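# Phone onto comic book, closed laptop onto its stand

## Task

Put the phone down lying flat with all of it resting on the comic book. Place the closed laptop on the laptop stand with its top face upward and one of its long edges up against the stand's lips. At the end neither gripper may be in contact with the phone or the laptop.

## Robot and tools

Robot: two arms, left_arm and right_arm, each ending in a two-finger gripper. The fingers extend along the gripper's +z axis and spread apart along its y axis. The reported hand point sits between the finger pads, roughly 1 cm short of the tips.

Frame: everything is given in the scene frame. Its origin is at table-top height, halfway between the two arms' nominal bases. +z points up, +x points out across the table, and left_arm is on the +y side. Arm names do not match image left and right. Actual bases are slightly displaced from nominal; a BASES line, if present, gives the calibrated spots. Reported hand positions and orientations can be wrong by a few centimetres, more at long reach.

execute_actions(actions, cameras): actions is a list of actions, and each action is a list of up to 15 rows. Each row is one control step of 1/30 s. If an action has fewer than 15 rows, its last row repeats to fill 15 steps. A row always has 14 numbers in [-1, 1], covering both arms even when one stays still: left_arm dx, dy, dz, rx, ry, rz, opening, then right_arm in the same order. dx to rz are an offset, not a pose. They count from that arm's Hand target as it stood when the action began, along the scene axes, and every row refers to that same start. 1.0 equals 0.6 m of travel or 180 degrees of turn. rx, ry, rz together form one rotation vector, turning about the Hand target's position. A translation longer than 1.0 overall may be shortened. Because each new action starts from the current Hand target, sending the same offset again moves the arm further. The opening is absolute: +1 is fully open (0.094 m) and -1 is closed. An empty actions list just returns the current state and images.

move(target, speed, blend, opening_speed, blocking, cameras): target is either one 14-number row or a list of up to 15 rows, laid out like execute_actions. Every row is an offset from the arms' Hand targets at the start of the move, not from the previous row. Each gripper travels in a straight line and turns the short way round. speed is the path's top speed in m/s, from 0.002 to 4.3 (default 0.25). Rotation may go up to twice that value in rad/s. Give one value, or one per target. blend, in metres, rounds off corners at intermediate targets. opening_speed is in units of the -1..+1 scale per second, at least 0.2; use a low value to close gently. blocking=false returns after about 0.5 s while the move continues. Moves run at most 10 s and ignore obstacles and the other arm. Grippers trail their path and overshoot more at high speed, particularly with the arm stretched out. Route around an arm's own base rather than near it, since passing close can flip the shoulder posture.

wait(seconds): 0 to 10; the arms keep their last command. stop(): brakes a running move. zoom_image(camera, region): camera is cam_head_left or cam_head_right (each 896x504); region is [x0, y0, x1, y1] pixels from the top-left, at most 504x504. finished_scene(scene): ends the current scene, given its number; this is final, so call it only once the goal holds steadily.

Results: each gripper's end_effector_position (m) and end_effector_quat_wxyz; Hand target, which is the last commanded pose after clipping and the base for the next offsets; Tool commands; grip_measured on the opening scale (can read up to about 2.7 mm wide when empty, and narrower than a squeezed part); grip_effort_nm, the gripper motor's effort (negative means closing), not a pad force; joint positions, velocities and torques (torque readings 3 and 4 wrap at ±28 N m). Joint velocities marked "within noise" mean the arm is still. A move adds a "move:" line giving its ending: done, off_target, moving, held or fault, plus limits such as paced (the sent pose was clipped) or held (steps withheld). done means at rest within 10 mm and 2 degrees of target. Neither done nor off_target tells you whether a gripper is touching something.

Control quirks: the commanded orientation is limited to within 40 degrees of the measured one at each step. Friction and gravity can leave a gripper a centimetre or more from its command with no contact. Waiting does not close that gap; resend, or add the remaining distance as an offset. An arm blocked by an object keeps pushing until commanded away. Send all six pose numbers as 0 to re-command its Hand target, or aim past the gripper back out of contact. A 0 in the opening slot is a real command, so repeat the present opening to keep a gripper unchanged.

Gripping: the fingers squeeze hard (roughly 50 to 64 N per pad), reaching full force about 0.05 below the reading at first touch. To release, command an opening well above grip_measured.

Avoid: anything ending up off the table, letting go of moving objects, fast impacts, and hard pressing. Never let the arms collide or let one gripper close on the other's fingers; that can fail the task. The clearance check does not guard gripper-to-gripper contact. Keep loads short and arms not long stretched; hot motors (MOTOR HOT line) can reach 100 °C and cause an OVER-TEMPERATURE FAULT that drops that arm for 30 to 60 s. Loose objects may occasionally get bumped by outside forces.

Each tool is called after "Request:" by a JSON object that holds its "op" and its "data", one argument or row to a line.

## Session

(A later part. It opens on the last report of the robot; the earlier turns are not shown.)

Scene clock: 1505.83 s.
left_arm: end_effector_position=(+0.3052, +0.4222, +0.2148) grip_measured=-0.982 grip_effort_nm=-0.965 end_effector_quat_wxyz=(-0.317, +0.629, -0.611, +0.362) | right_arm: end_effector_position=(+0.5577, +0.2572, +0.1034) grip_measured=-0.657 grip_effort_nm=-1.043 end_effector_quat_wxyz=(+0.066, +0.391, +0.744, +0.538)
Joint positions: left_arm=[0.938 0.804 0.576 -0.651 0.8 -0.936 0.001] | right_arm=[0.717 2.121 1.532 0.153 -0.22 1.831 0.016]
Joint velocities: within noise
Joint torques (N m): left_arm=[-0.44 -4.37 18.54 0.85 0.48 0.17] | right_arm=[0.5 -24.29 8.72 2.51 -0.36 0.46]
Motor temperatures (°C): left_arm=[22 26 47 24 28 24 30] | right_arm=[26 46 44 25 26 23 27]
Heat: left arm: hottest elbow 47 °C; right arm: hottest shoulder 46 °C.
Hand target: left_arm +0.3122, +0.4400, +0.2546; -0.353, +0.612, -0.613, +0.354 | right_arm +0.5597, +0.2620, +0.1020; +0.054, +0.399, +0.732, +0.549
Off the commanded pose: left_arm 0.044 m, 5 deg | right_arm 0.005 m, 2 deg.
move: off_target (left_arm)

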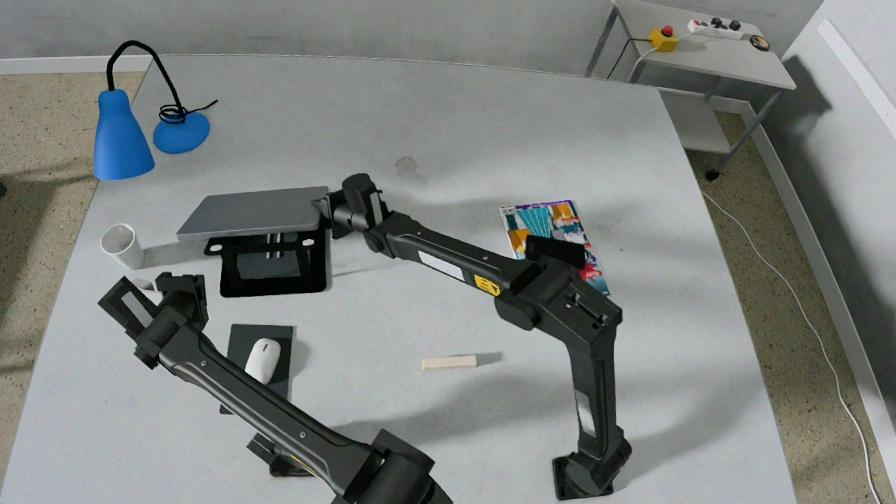

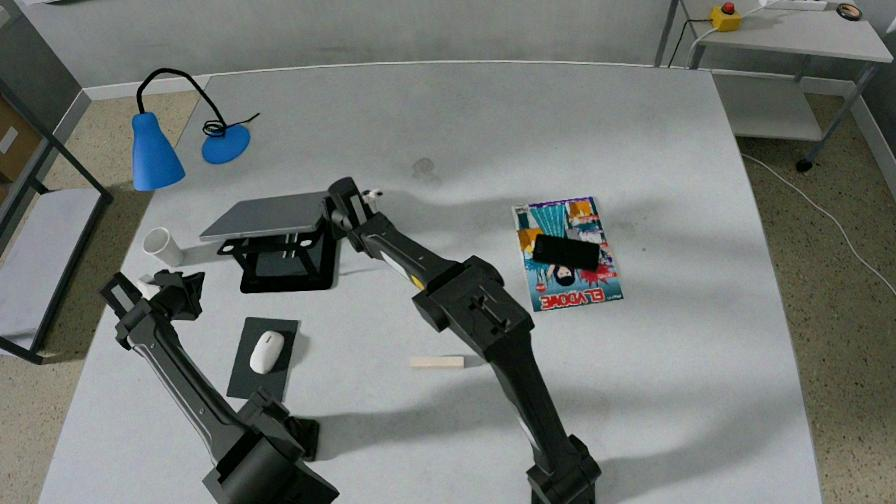

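Request:
{"op": "move", "data": {
  "target": [0,0,0,0,0,0,-1,0.05,0.0,-0.04,0,0,0,-0.8],
  "speed": 0.05
}}

Request:
{"op": "zoom_image", "data": {
  "camera": "cam_head_left",
  "region": [180, 150, 340, 290]
}}

Request:
{"op": "zoom_image", "data": {
  "camera": "cam_head_right",
  "region": [200, 150, 360, 290]
}}

Scene clock: 1510.17 s.
left_arm: end_effector_position=(+0.3051, +0.4223, +0.2148) grip_measured=-0.982 grip_effort_nm=-0.965 end_effector_quat_wxyz=(-0.318, +0.629, -0.611, +0.362) | right_arm: end_effector_position=(+0.5672, +0.2503, +0.0895) grip_measured=-0.657 grip_effort_nm=-1.033 end_effector_quat_wxyz=(+0.060, +0.377, +0.747, +0.545)
Joint positions: left_arm=[0.938 0.804 0.576 -0.651 0.8 -0.936 0.001] | right_arm=[0.693 2.152 1.535 0.189 -0.269 1.808 0.016]
Joint velocities: within noise
Joint torques (N m): left_arm=[-0.5 -5.13 18.28 1.13 0.43 0.15] | right_arm=[0.03 -20.54 13.45 1.44 0.38 0.56]
Motor temperatures (°C): left_arm=[22 26 48 24 28 24 30] | right_arm=[26 46 44 25 26 23 27]
Heat: left arm: hottest elbow 48 °C; right arm: hottest shoulder 46 °C.
Hand target: left_arm +0.3121, +0.4401, +0.2546; -0.353, +0.612, -0.613, +0.354 | right_arm +0.5899, +0.2618, +0.0781; +0.054, +0.399, +0.732, +0.549
Off the commanded pose: left_arm 0.044 m, 5 deg | right_arm 0.028 m, 3 deg.
move: off_target (left_arm, right_arm)

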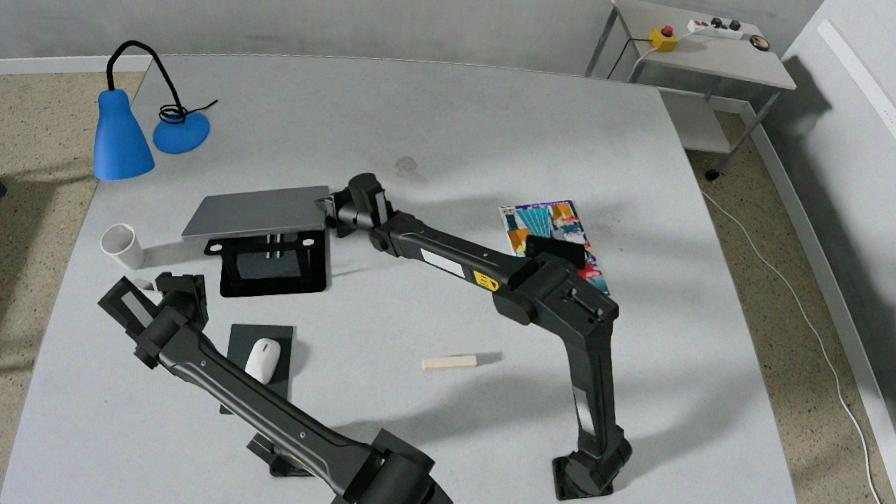

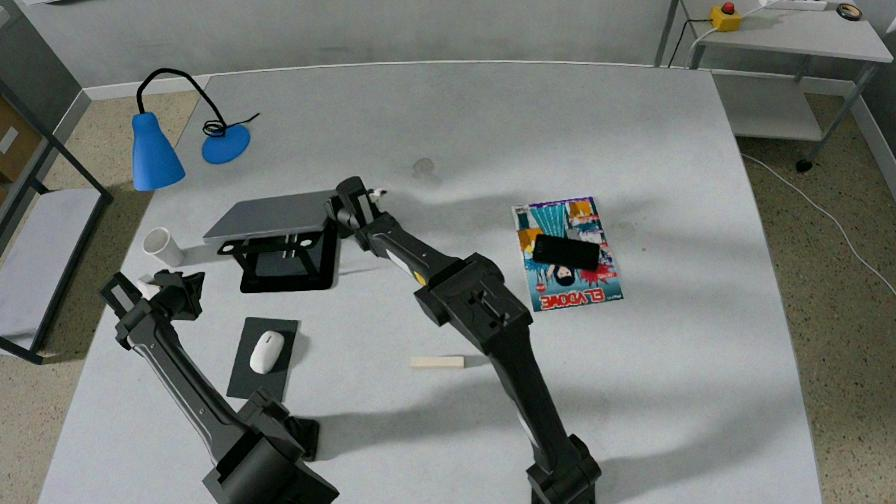

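Scaled by 3.150.

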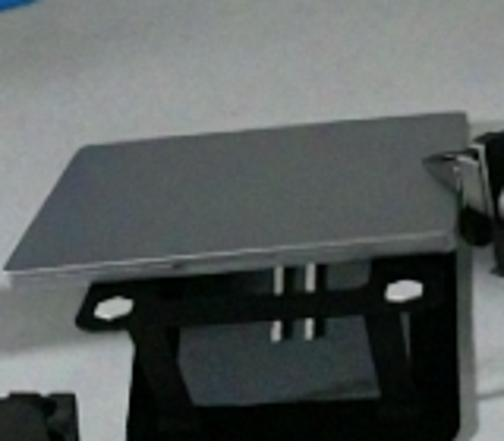

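Scaled by 3.150.

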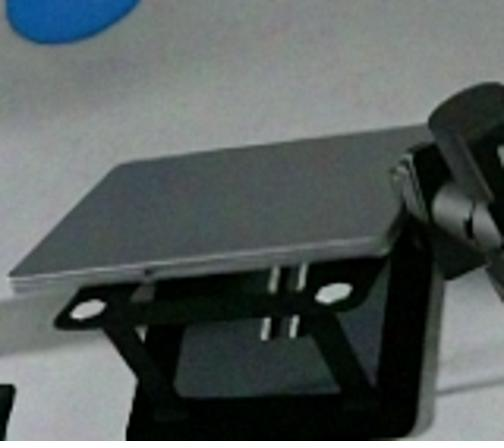

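Request:
{"op": "move", "data": {
  "target": [0,0,0,0,0,0,-1,0.04,0.0,0.0,0,0,0,-0.8],
  "speed": 0.05
}}

Request:
{"op": "zoom_image", "data": {
  "camera": "cam_head_left",
  "region": [180, 150, 340, 290]
}}

Request:
{"op": "zoom_image", "data": {
  "camera": "cam_head_right",
  "region": [200, 150, 360, 290]
}}

Scene clock: 1514.83 s.
left_arm: end_effector_position=(+0.3051, +0.4223, +0.2148) grip_measured=-0.982 grip_effort_nm=-0.965 end_effector_quat_wxyz=(-0.318, +0.629, -0.611, +0.362) | right_arm: end_effector_position=(+0.5851, +0.2584, +0.0890) grip_measured=-0.657 grip_effort_nm=-1.043 end_effector_quat_wxyz=(+0.056, +0.370, +0.746, +0.550)
Joint positions: left_arm=[0.938 0.804 0.576 -0.651 0.8 -0.936 0.001] | right_arm=[0.681 2.197 1.61 0.17 -0.297 1.8 0.016]
Joint velocities: within noise
Joint torques (N m): left_arm=[-0.62 -5.3 18.51 0.91 0.42 0.16] | right_arm=[-0.67 -21.83 13.74 1.01 0.67 0.55]
Motor temperatures (°C): left_arm=[22 26 48 24 28 24 30] | right_arm=[26 46 46 25 25 23 28]
Heat: left arm: hottest elbow 48 °C; right arm: hottest shoulder 46 °C.
Hand target: left_arm +0.3121, +0.4401, +0.2546; -0.353, +0.612, -0.613, +0.354 | right_arm +0.6137, +0.2619, +0.0781; +0.054, +0.399, +0.732, +0.549
Off the commanded pose: left_arm 0.044 m, 5 deg | right_arm 0.031 m, 4 deg.
move: off_target (left_arm, right_arm)

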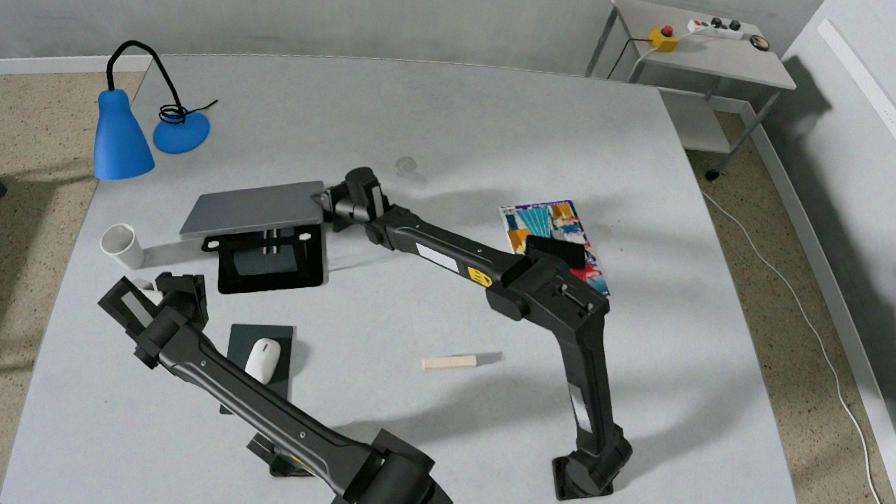

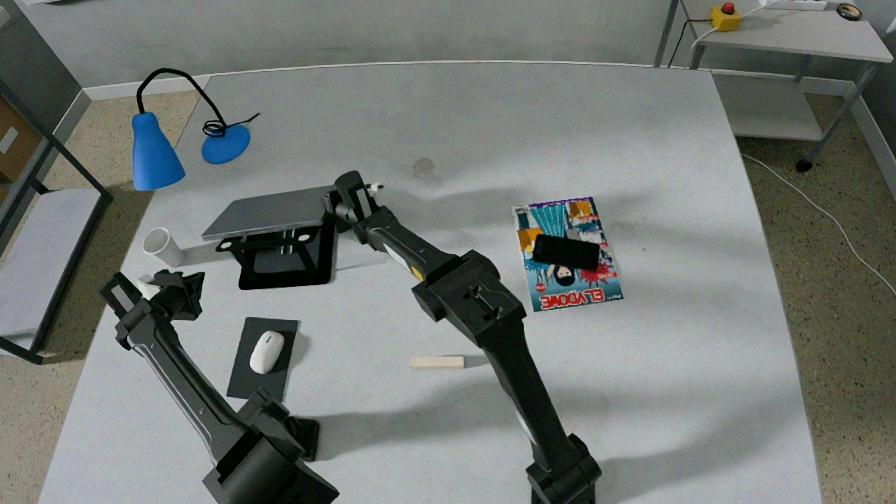

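Scaled by 3.150.

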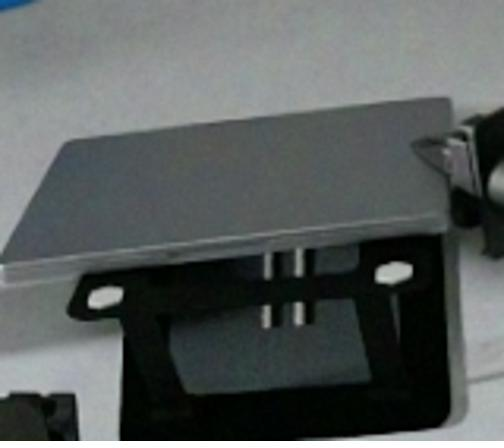

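Scaled by 3.150.

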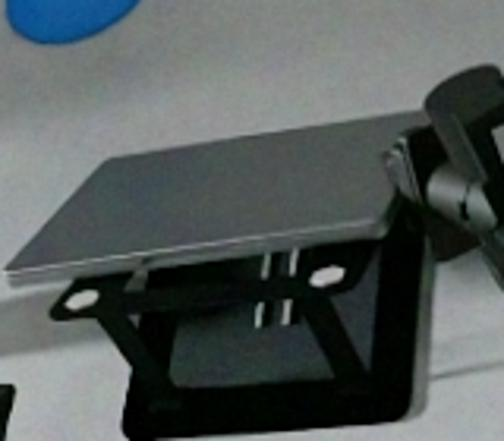

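Request:
{"op": "move", "data": {
  "target": [
    [0.105,-0.133,-0.2,0,0.167,0,-1,-0.025,0.0,0.02,0,0,0,-0.8],
    [0.105,-0.133,-0.37,0,0.167,0,-1,-0.03,0,0.025,0,0,0,-0.8]
  ],
  "speed": 0.12
}}

Request:
{"op": "zoom_image", "data": {
  "camera": "cam_head_left",
  "region": [180, 150, 340, 310]
}}

Request:
{"op": "zoom_image", "data": {
  "camera": "cam_head_right",
  "region": [200, 150, 360, 310]
}}

Scene clock: 1530.70 s.
left_arm: end_effector_position=(+0.3739, +0.3650, +0.0369) grip_measured=-0.982 grip_effort_nm=-0.965 end_effector_quat_wxyz=(-0.183, +0.685, -0.681, +0.182) | right_arm: end_effector_position=(+0.5858, +0.2579, +0.0884) grip_measured=-0.657 grip_effort_nm=-1.038 end_effector_quat_wxyz=(+0.058, +0.371, +0.746, +0.549)
Joint positions: left_arm=[0.415 1.261 0.511 -0.341 0.213 -1.185 0.001] | right_arm=[0.681 2.198 1.61 0.168 -0.292 1.8 0.016]
Joint velocities: within noise
Joint torques (N m): left_arm=[-1.9 -7.59 7.83 1.54 -0.09 -0.08] | right_arm=[0.56 -25.64 10.78 0.77 0.96 0.62]
Motor temperatures (°C): left_arm=[22 26 48 24 28 24 30] | right_arm=[26 45 46 25 25 24 28]
Heat: left arm: hottest elbow 48 °C; right arm: hottest elbow 46 °C.
Hand target: left_arm +0.3751, +0.3603, +0.0326; -0.182, +0.683, -0.683, +0.183 | right_arm +0.5959, +0.2618, +0.0930; +0.054, +0.399, +0.732, +0.549
Off the commanded pose: left_arm 0.006 m, 0 deg | right_arm 0.012 m, 4 deg.
move: off_target (right_arm)

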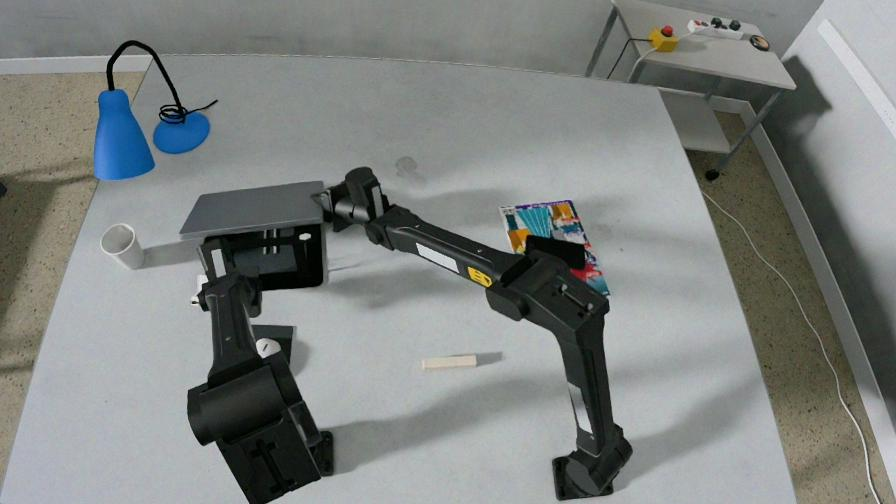

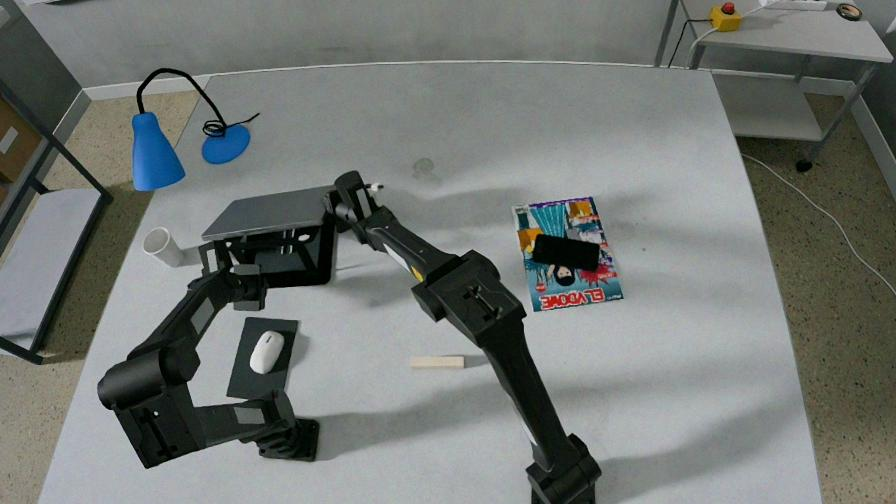

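Scaled by 3.150.

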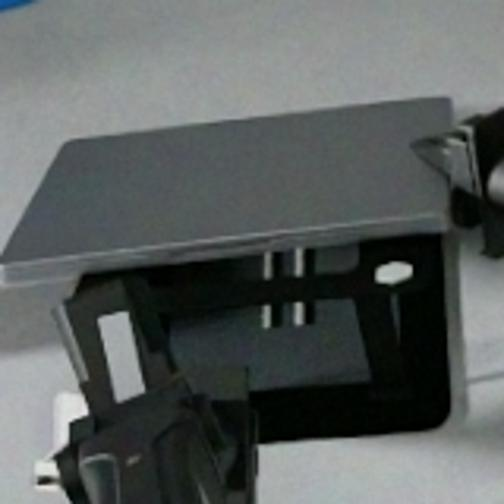

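Scaled by 3.150.

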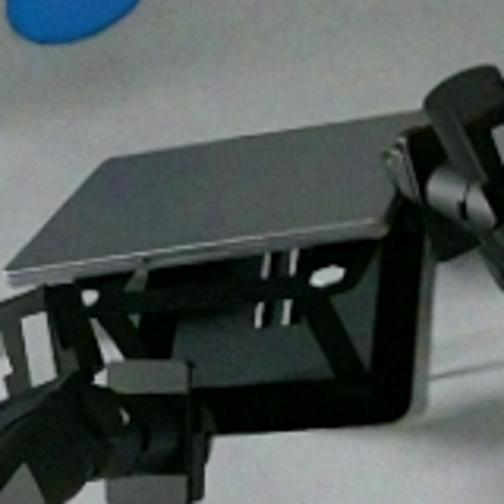

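Request:
{"op": "move", "data": {
  "target": [
    [-0.05,-0.08,0.02,0,0,0,-1,0,0.0,0,0,0,0,-0.8],
    [-0.05,-0.08,-0.03,0,0,0,-1,0,0,0,0,0,0,-0.8]
  ],
  "speed": 0.08
}}

Request:
{"op": "zoom_image", "data": {
  "camera": "cam_head_left",
  "region": [200, 220, 340, 320]
}}

Request:
{"op": "zoom_image", "data": {
  "camera": "cam_head_right",
  "region": [210, 220, 350, 320]
}}

Scene clock: 1535.93 s.
left_arm: end_effector_position=(+0.3450, +0.3169, +0.0187) grip_measured=-0.982 grip_effort_nm=-0.965 end_effector_quat_wxyz=(-0.183, +0.685, -0.681, +0.182) | right_arm: end_effector_position=(+0.5858, +0.2579, +0.0884) grip_measured=-0.657 grip_effort_nm=-1.033 end_effector_quat_wxyz=(+0.058, +0.371, +0.746, +0.549)
Joint positions: left_arm=[0.285 1.173 0.376 -0.272 0.152 -1.302 0.001] | right_arm=[0.681 2.198 1.61 0.168 -0.292 1.8 0.016]
Joint velocities: within noise
Joint torques (N m): left_arm=[-2.84 -5.71 7.49 1.78 -0.11 -0.04] | right_arm=[0.5 -25.64 10.77 0.79 0.96 0.62]
Motor temperatures (°C): left_arm=[22 27 47 24 28 24 30] | right_arm=[26 45 46 25 26 24 28]
Heat: left arm: hottest elbow 47 °C; right arm: hottest elbow 46 °C.
Hand target: left_arm +0.3450, +0.3123, +0.0145; -0.182, +0.683, -0.683, +0.183 | right_arm +0.5959, +0.2618, +0.0930; +0.054, +0.399, +0.732, +0.549
Off the commanded pose: left_arm 0.006 m, 0 deg | right_arm 0.012 m, 4 deg.
move: off_target (right_arm)

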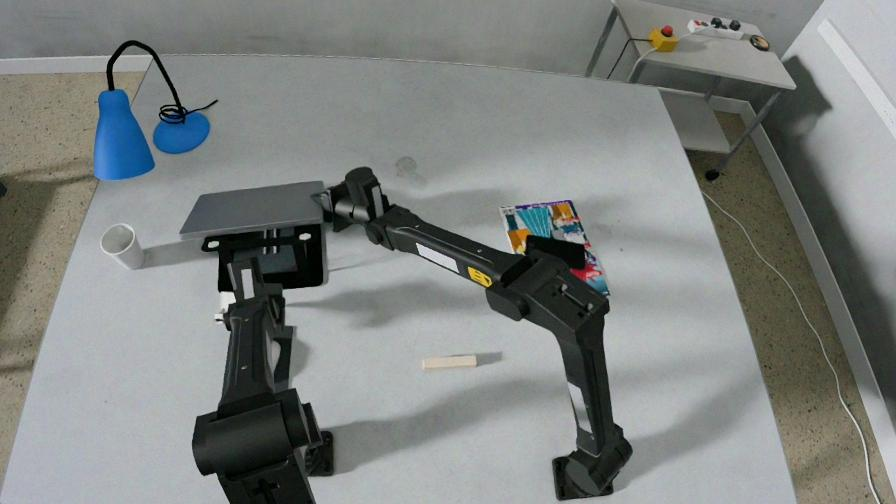

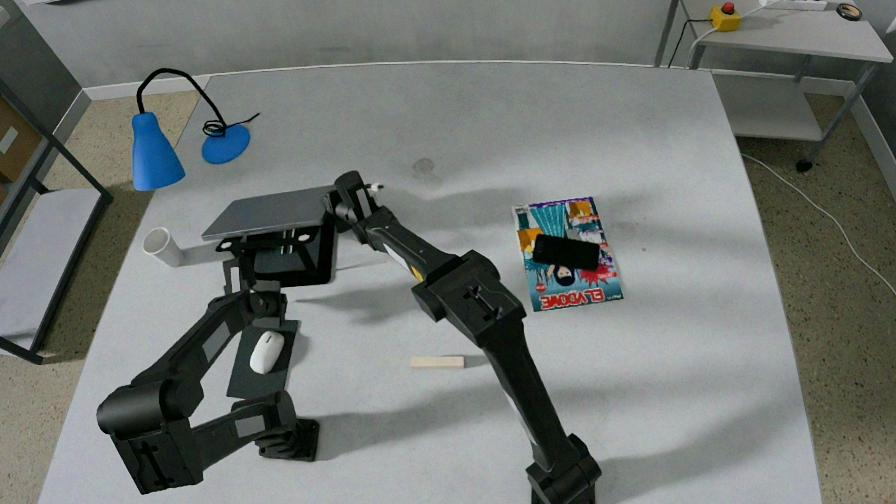

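Scaled by 3.600.

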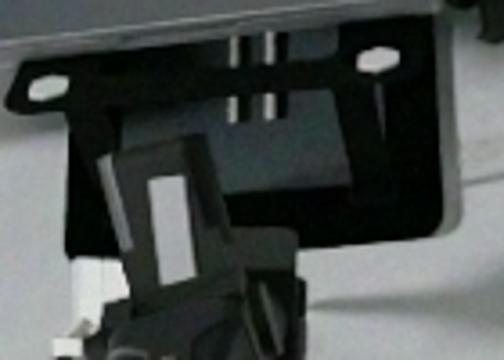

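Scaled by 3.600.

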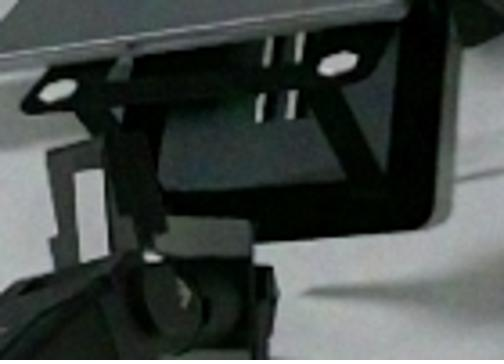

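Request:
{"op": "move", "data": {
  "target": [0.05,0.02,-0.003,0,0,0,-1,0,0.0,0,0,0,0,-0.8],
  "speed": 0.05
}}

Request:
{"op": "zoom_image", "data": {
  "camera": "cam_head_left",
  "region": [200, 220, 340, 320]
}}

Request:
{"op": "zoom_image", "data": {
  "camera": "cam_head_right",
  "region": [210, 220, 350, 320]
}}

Scene clock: 1540.00 s.
left_arm: end_effector_position=(+0.3601, +0.3213, +0.0109) grip_measured=-0.982 grip_effort_nm=-0.969 end_effector_quat_wxyz=(-0.178, +0.686, -0.682, +0.181) | right_arm: end_effector_position=(+0.5858, +0.2579, +0.0884) grip_measured=-0.657 grip_effort_nm=-1.038 end_effector_quat_wxyz=(+0.058, +0.371, +0.746, +0.549)
Joint positions: left_arm=[0.285 1.255 0.41 -0.234 0.154 -1.302 0.001] | right_arm=[0.681 2.198 1.61 0.168 -0.292 1.8 0.016]
Joint velocities: within noise
Joint torques (N m): left_arm=[-1.85 -4.95 10.85 1.36 -0.03 0.06] | right_arm=[0.5 -25.7 10.77 0.8 0.96 0.61]
Motor temperatures (°C): left_arm=[22 27 46 24 28 23 30] | right_arm=[26 45 46 25 26 24 28]
Heat: left arm: hottest elbow 46 °C; right arm: hottest elbow 46 °C.
Hand target: left_arm +0.3752, +0.3243, +0.0129; -0.182, +0.683, -0.683, +0.183 | right_arm +0.5959, +0.2618, +0.0930; +0.054, +0.399, +0.732, +0.549
Off the commanded pose: left_arm 0.015 m, 1 deg | right_arm 0.012 m, 4 deg.
move: off_target (left_arm, right_arm)

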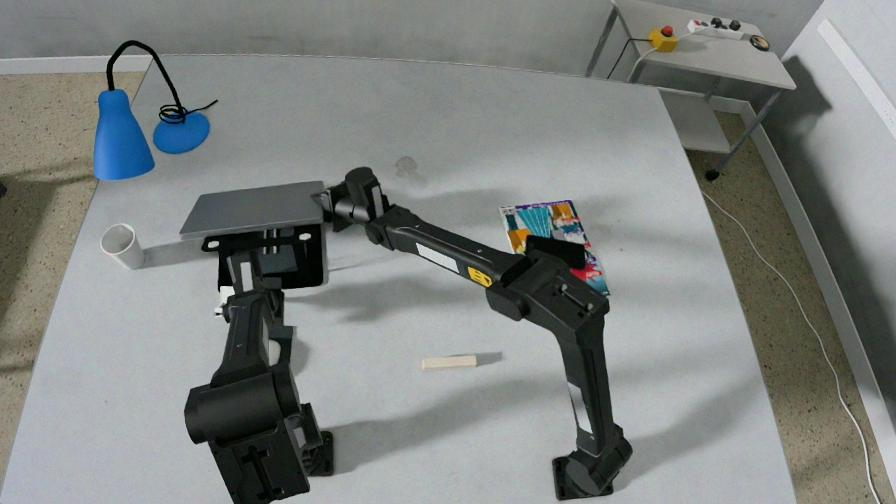

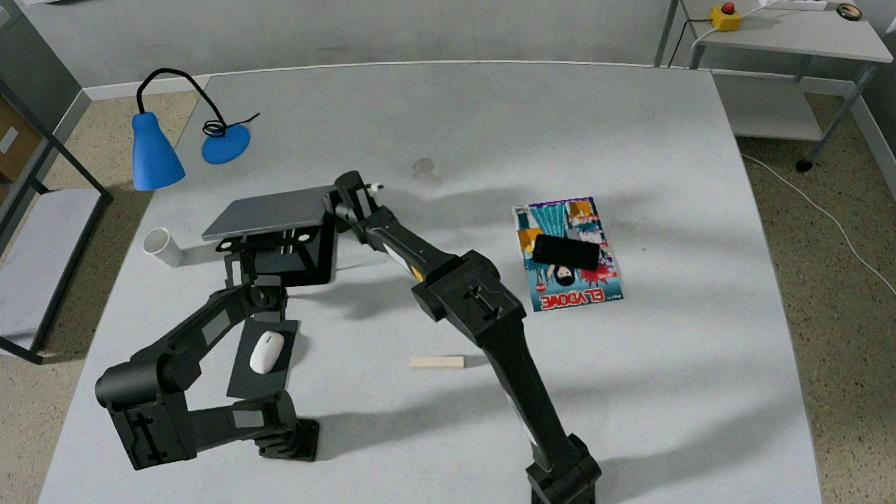

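Scaled by 3.600.

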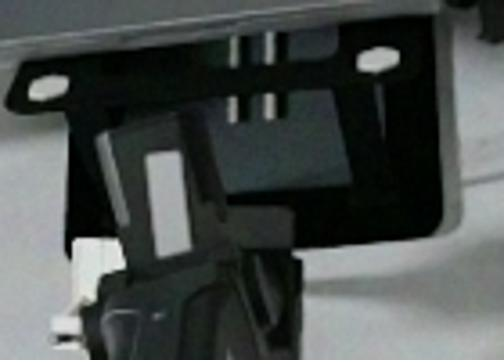

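Scaled by 3.600.

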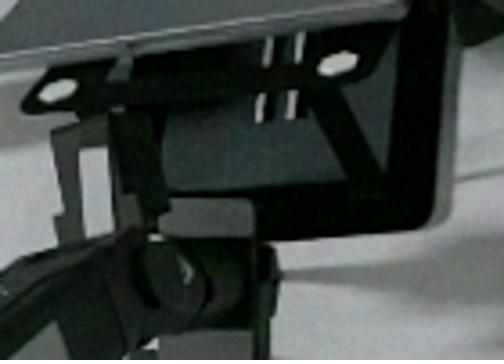

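Request:
{"op": "move", "data": {
  "target": [0.03,0.0,0.003,0,0,0,-1,0,0.0,0,0,0,0,-0.8],
  "speed": 0.05
}}

Request:
{"op": "zoom_image", "data": {
  "camera": "cam_head_left",
  "region": [200, 220, 340, 320]
}}

Scene clock: 1542.47 s.
left_arm: end_effector_position=(+0.3750, +0.3239, +0.0111) grip_measured=-0.982 grip_effort_nm=-0.969 end_effector_quat_wxyz=(-0.176, +0.687, -0.682, +0.179) | right_arm: end_effector_position=(+0.5858, +0.2579, +0.0884) grip_measured=-0.657 grip_effort_nm=-1.038 end_effector_quat_wxyz=(+0.058, +0.371, +0.746, +0.549)
Joint positions: left_arm=[0.277 1.301 0.451 -0.233 0.149 -1.309 0.001] | right_arm=[0.681 2.198 1.61 0.168 -0.292 1.8 0.016]
Joint velocities: within noise
Joint torques (N m): left_arm=[-2.9 -5.6 11.29 1.57 -0.14 -0.09] | right_arm=[0.62 -25.58 10.8 0.79 0.96 0.61]
Motor temperatures (°C): left_arm=[22 26 46 24 28 23 30] | right_arm=[26 45 46 25 26 24 28]
Heat: left arm: hottest elbow 46 °C; right arm: hottest elbow 46 °C.
Hand target: left_arm +0.3931, +0.3243, +0.0146; -0.182, +0.683, -0.683, +0.183 | right_arm +0.5959, +0.2618, +0.0930; +0.054, +0.399, +0.732, +0.549
Off the commanded pose: left_arm 0.019 m, 1 deg | right_arm 0.012 m, 4 deg.
move: off_target (left_arm, right_arm)

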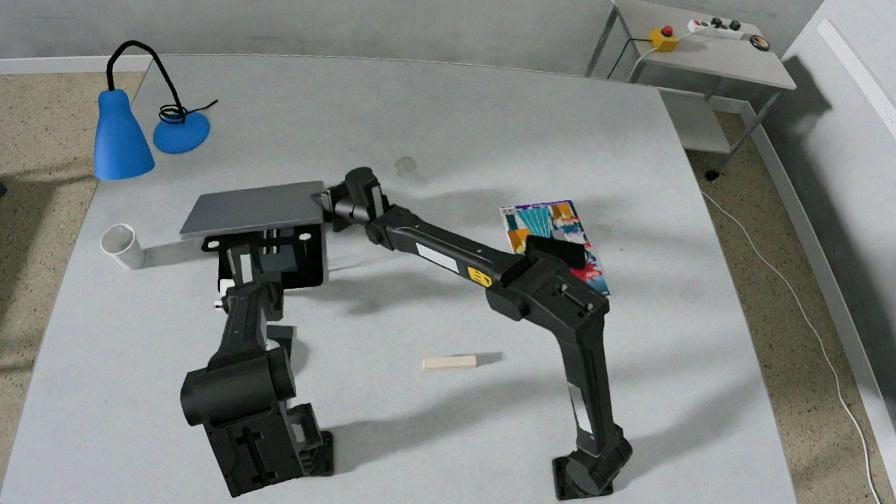

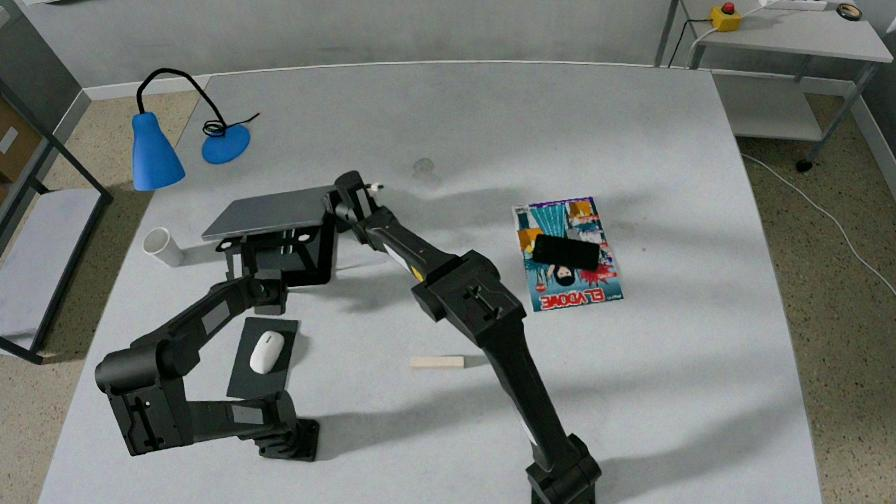

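Scaled by 3.600.

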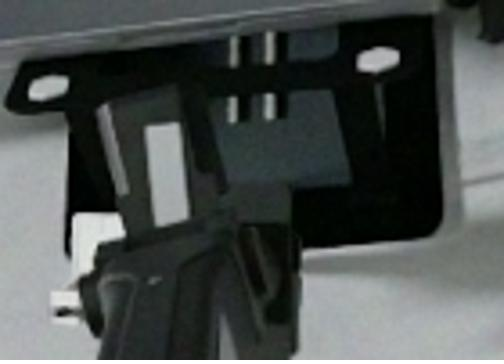

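Request:
{"op": "move", "data": {
  "target": [0.015,0.0,0.0,0,0,0,-1,-0.12,0.0,0.085,0,0,0,-0.8],
  "speed": 0.04
}}

Request:
{"op": "zoom_image", "data": {
  "camera": "cam_head_left",
  "region": [170, 150, 350, 320]
}}

Request:
{"op": "zoom_image", "data": {
  "camera": "cam_head_right",
  "region": [200, 150, 360, 310]
}}

Scene clock: 1550.27 s.
left_arm: end_effector_position=(+0.3783, +0.3239, +0.0111) grip_measured=-0.982 grip_effort_nm=-0.965 end_effector_quat_wxyz=(-0.176, +0.689, -0.681, +0.178) | right_arm: end_effector_position=(+0.5531, +0.2496, +0.1008) grip_measured=-0.658 grip_effort_nm=-1.043 end_effector_quat_wxyz=(+0.077, +0.412, +0.735, +0.532)
Joint positions: left_arm=[0.271 1.31 0.46 -0.233 0.144 -1.318 0.001] | right_arm=[0.725 2.102 1.496 0.165 -0.168 1.858 0.016]
Joint velocities: within noise
Joint torques (N m): left_arm=[-3.37 -4.84 12.33 1.57 -0.13 -0.02] | right_arm=[2.55 -31.33 6.27 0.79 -1.05 0.34]
Motor temperatures (°C): left_arm=[22 26 45 24 28 23 30] | right_arm=[26 45 46 25 26 24 28]
Heat: left arm: hottest elbow 45 °C; right arm: hottest elbow 46 °C.
Hand target: left_arm +0.4022, +0.3243, +0.0146; -0.182, +0.683, -0.683, +0.183 | right_arm +0.5238, +0.2619, +0.1441; +0.054, +0.399, +0.732, +0.549
Off the commanded pose: left_arm 0.024 m, 1 deg | right_arm 0.054 m, 4 deg.
move: off_target (left_arm, right_arm)

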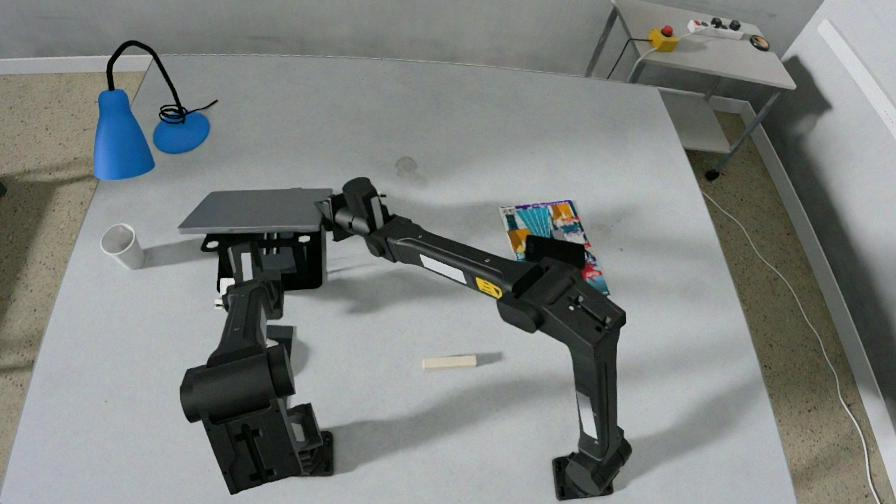

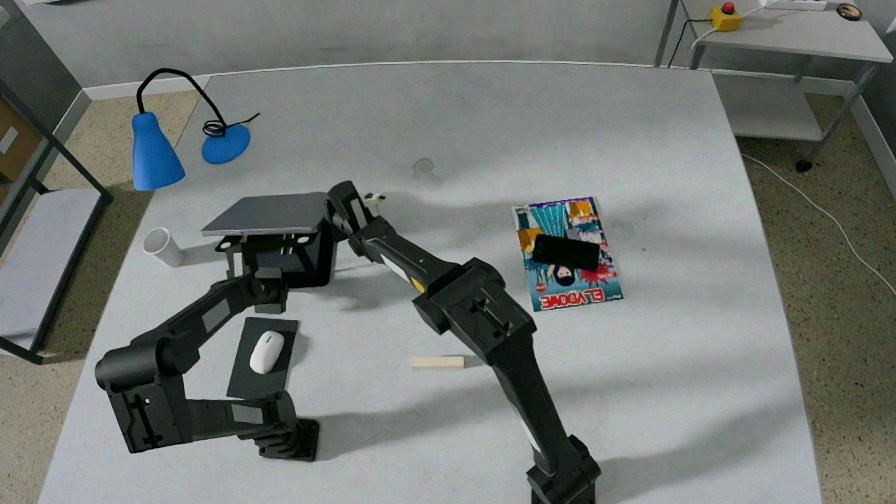

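Scaled by 2.800.

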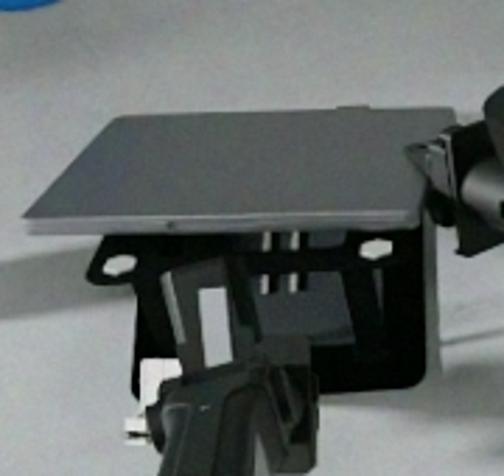

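Scaled by 3.150.

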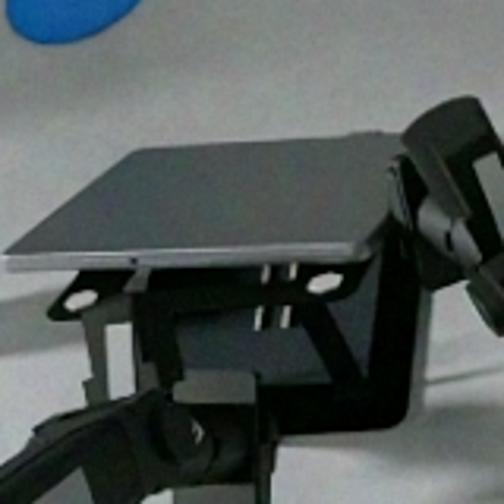

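Request:
{"op": "move", "data": {
  "target": [0.0,0.0,0.0,0,0,0,-1,-0.05,0.0,0.04,0,0,0,-0.8],
  "speed": 0.04
}}

Request:
{"op": "zoom_image", "data": {
  "camera": "cam_head_left",
  "region": [170, 150, 350, 320]
}}

Request:
{"op": "zoom_image", "data": {
  "camera": "cam_head_right",
  "region": [200, 150, 360, 310]
}}

Scene clock: 1554.30 s.
left_arm: end_effector_position=(+0.3783, +0.3239, +0.0111) grip_measured=-0.982 grip_effort_nm=-0.965 end_effector_quat_wxyz=(-0.176, +0.689, -0.681, +0.178) | right_arm: end_effector_position=(+0.5320, +0.2467, +0.1131) grip_measured=-0.658 grip_effort_nm=-1.043 end_effector_quat_wxyz=(+0.083, +0.423, +0.733, +0.526)
Joint positions: left_arm=[0.271 1.31 0.46 -0.233 0.144 -1.318 0.001] | right_arm=[0.75 2.044 1.44 0.153 -0.123 1.879 0.016]
Joint velocities: within noise
Joint torques (N m): left_arm=[-2.84 -5.42 12.36 1.4 -0.14 -0.05] | right_arm=[3.02 -32.21 6.01 0.59 -1.5 0.28]
Motor temperatures (°C): left_arm=[22 26 45 24 28 23 30] | right_arm=[26 45 46 25 26 24 28]
Heat: left arm: hottest elbow 45 °C; right arm: hottest elbow 46 °C.
Hand target: left_arm +0.4022, +0.3244, +0.0146; -0.182, +0.683, -0.683, +0.183 | right_arm +0.4937, +0.2619, +0.1681; +0.054, +0.399, +0.732, +0.549
Off the commanded pose: left_arm 0.024 m, 1 deg | right_arm 0.069 m, 5 deg.
move: off_target (left_arm, right_arm)

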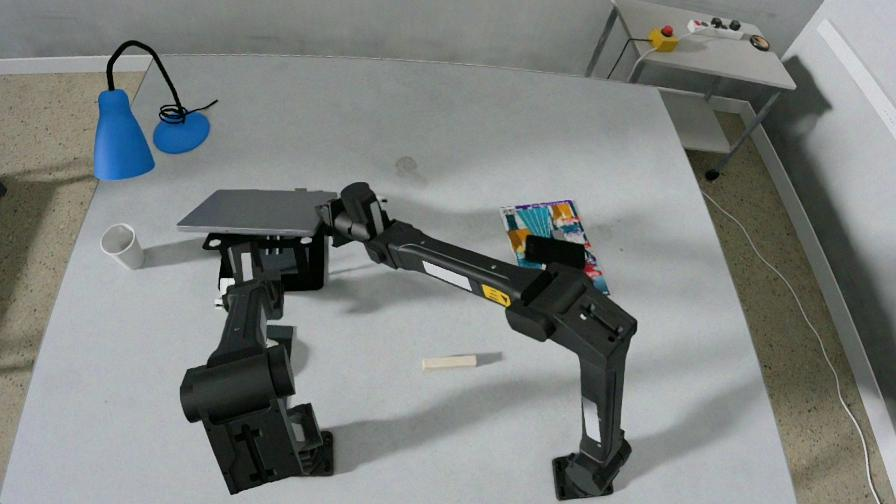

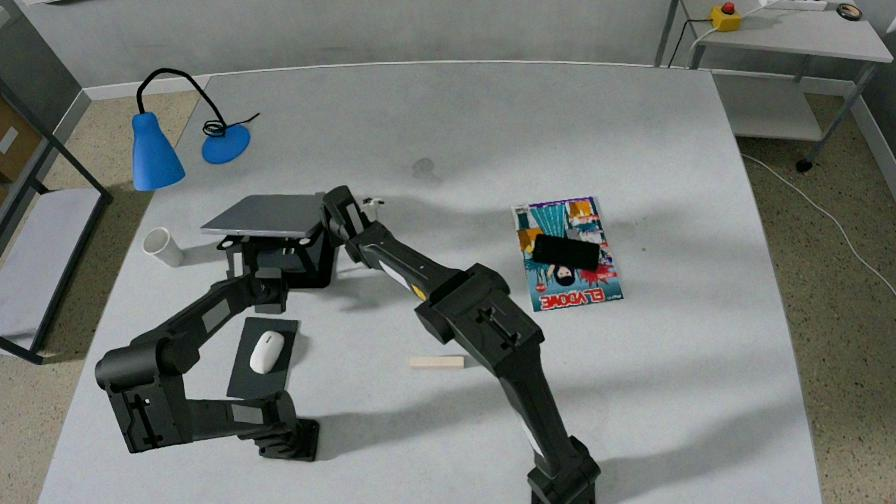

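Scaled by 2.800.

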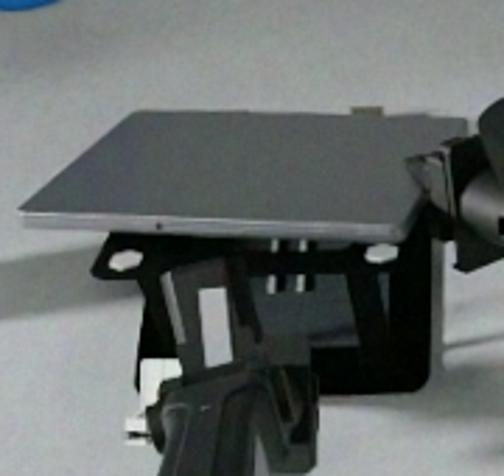

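Scaled by 3.150.

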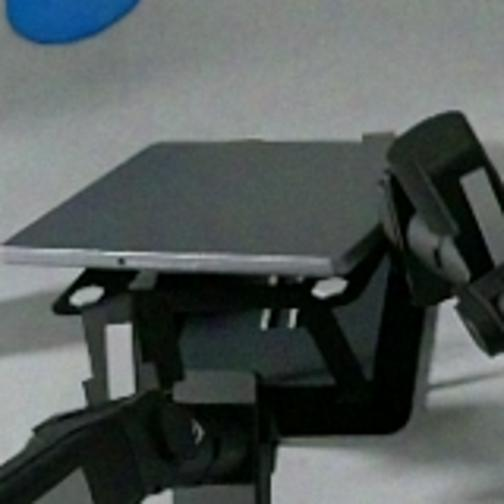

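Request:
{"op": "zoom_image", "data": {
  "camera": "cam_head_left",
  "region": [240, 170, 350, 250]
}}

Request:
{"op": "zoom_image", "data": {
  "camera": "cam_head_left",
  "region": [285, 175, 345, 215]
}}

Scaled by 4.582.

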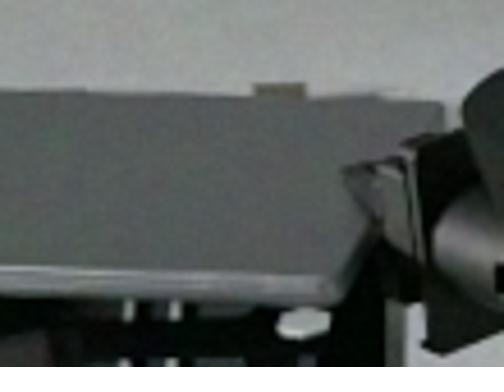

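Scaled by 8.400.

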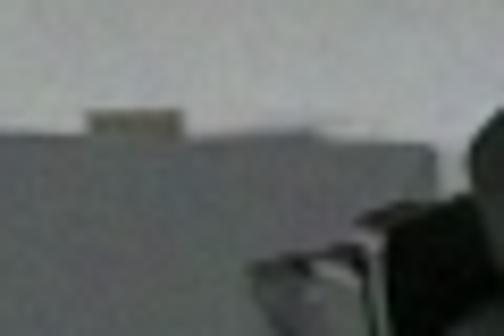

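Request:
{"op": "move", "data": {
  "target": [0.0,0.0,0.0,0,0,0,-1,-0.05,0.0,0.04,0,0,0,-0.8],
  "speed": 0.04
}}

Request:
{"op": "zoom_image", "data": {
  "camera": "cam_head_left",
  "region": [225, 170, 335, 250]
}}

Request:
{"op": "zoom_image", "data": {
  "camera": "cam_head_right",
  "region": [240, 170, 350, 250]
}}

Scene clock: 1564.20 s.
left_arm: end_effector_position=(+0.3783, +0.3238, +0.0111) grip_measured=-0.982 grip_effort_nm=-0.969 end_effector_quat_wxyz=(-0.176, +0.689, -0.681, +0.178) | right_arm: end_effector_position=(+0.5033, +0.2367, +0.1334) grip_measured=-0.658 grip_effort_nm=-1.033 end_effector_quat_wxyz=(+0.081, +0.436, +0.732, +0.517)
Joint positions: left_arm=[0.271 1.31 0.46 -0.233 0.144 -1.319 0.001] | right_arm=[0.774 1.952 1.365 0.116 -0.088 1.906 0.016]
Joint velocities: within noise
Joint torques (N m): left_arm=[-3.14 -4.66 12.37 1.54 -0.11 -0.04] | right_arm=[3.78 -30.1 7.47 1.01 -1.59 0.16]
Motor temperatures (°C): left_arm=[22 26 45 24 28 23 30] | right_arm=[26 48 45 25 28 24 28]
Heat: left arm: hottest elbow 45 °C; right arm: hottest shoulder 48 °C.
Hand target: left_arm +0.4022, +0.3242, +0.0146; -0.182, +0.683, -0.683, +0.183 | right_arm +0.4638, +0.2619, +0.1922; +0.054, +0.399, +0.732, +0.549
Off the commanded pose: left_arm 0.024 m, 1 deg | right_arm 0.075 m, 6 deg.
move: off_target (left_arm, right_arm)

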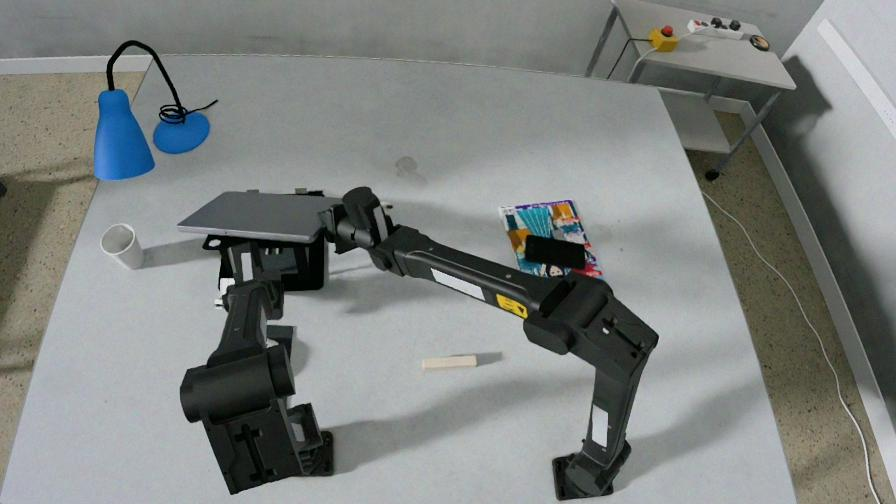

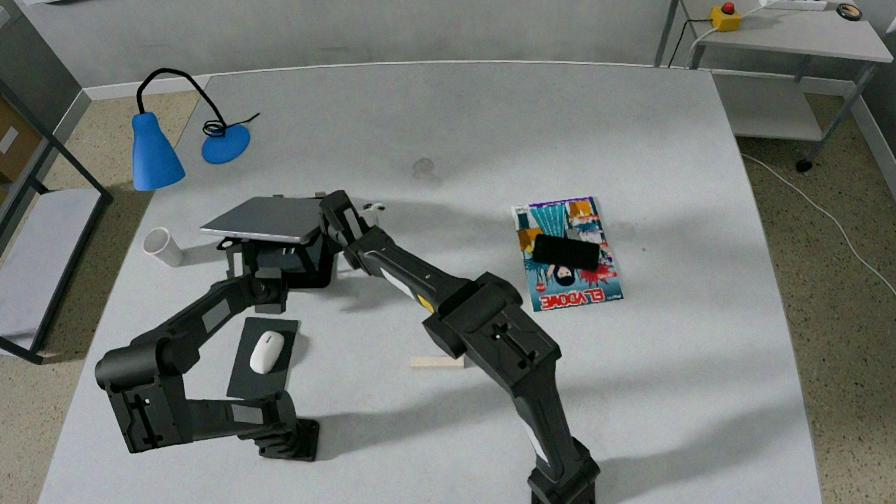

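Scaled by 4.582.

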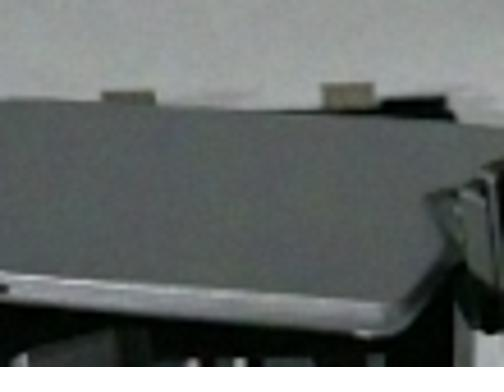

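Scaled by 4.582.

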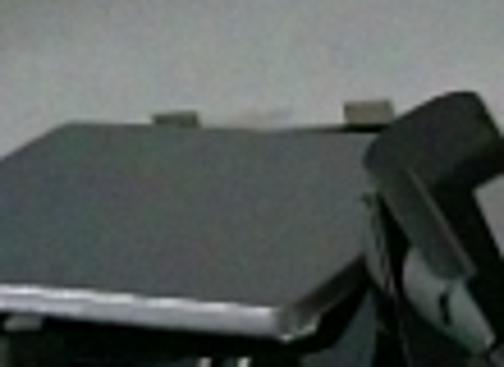

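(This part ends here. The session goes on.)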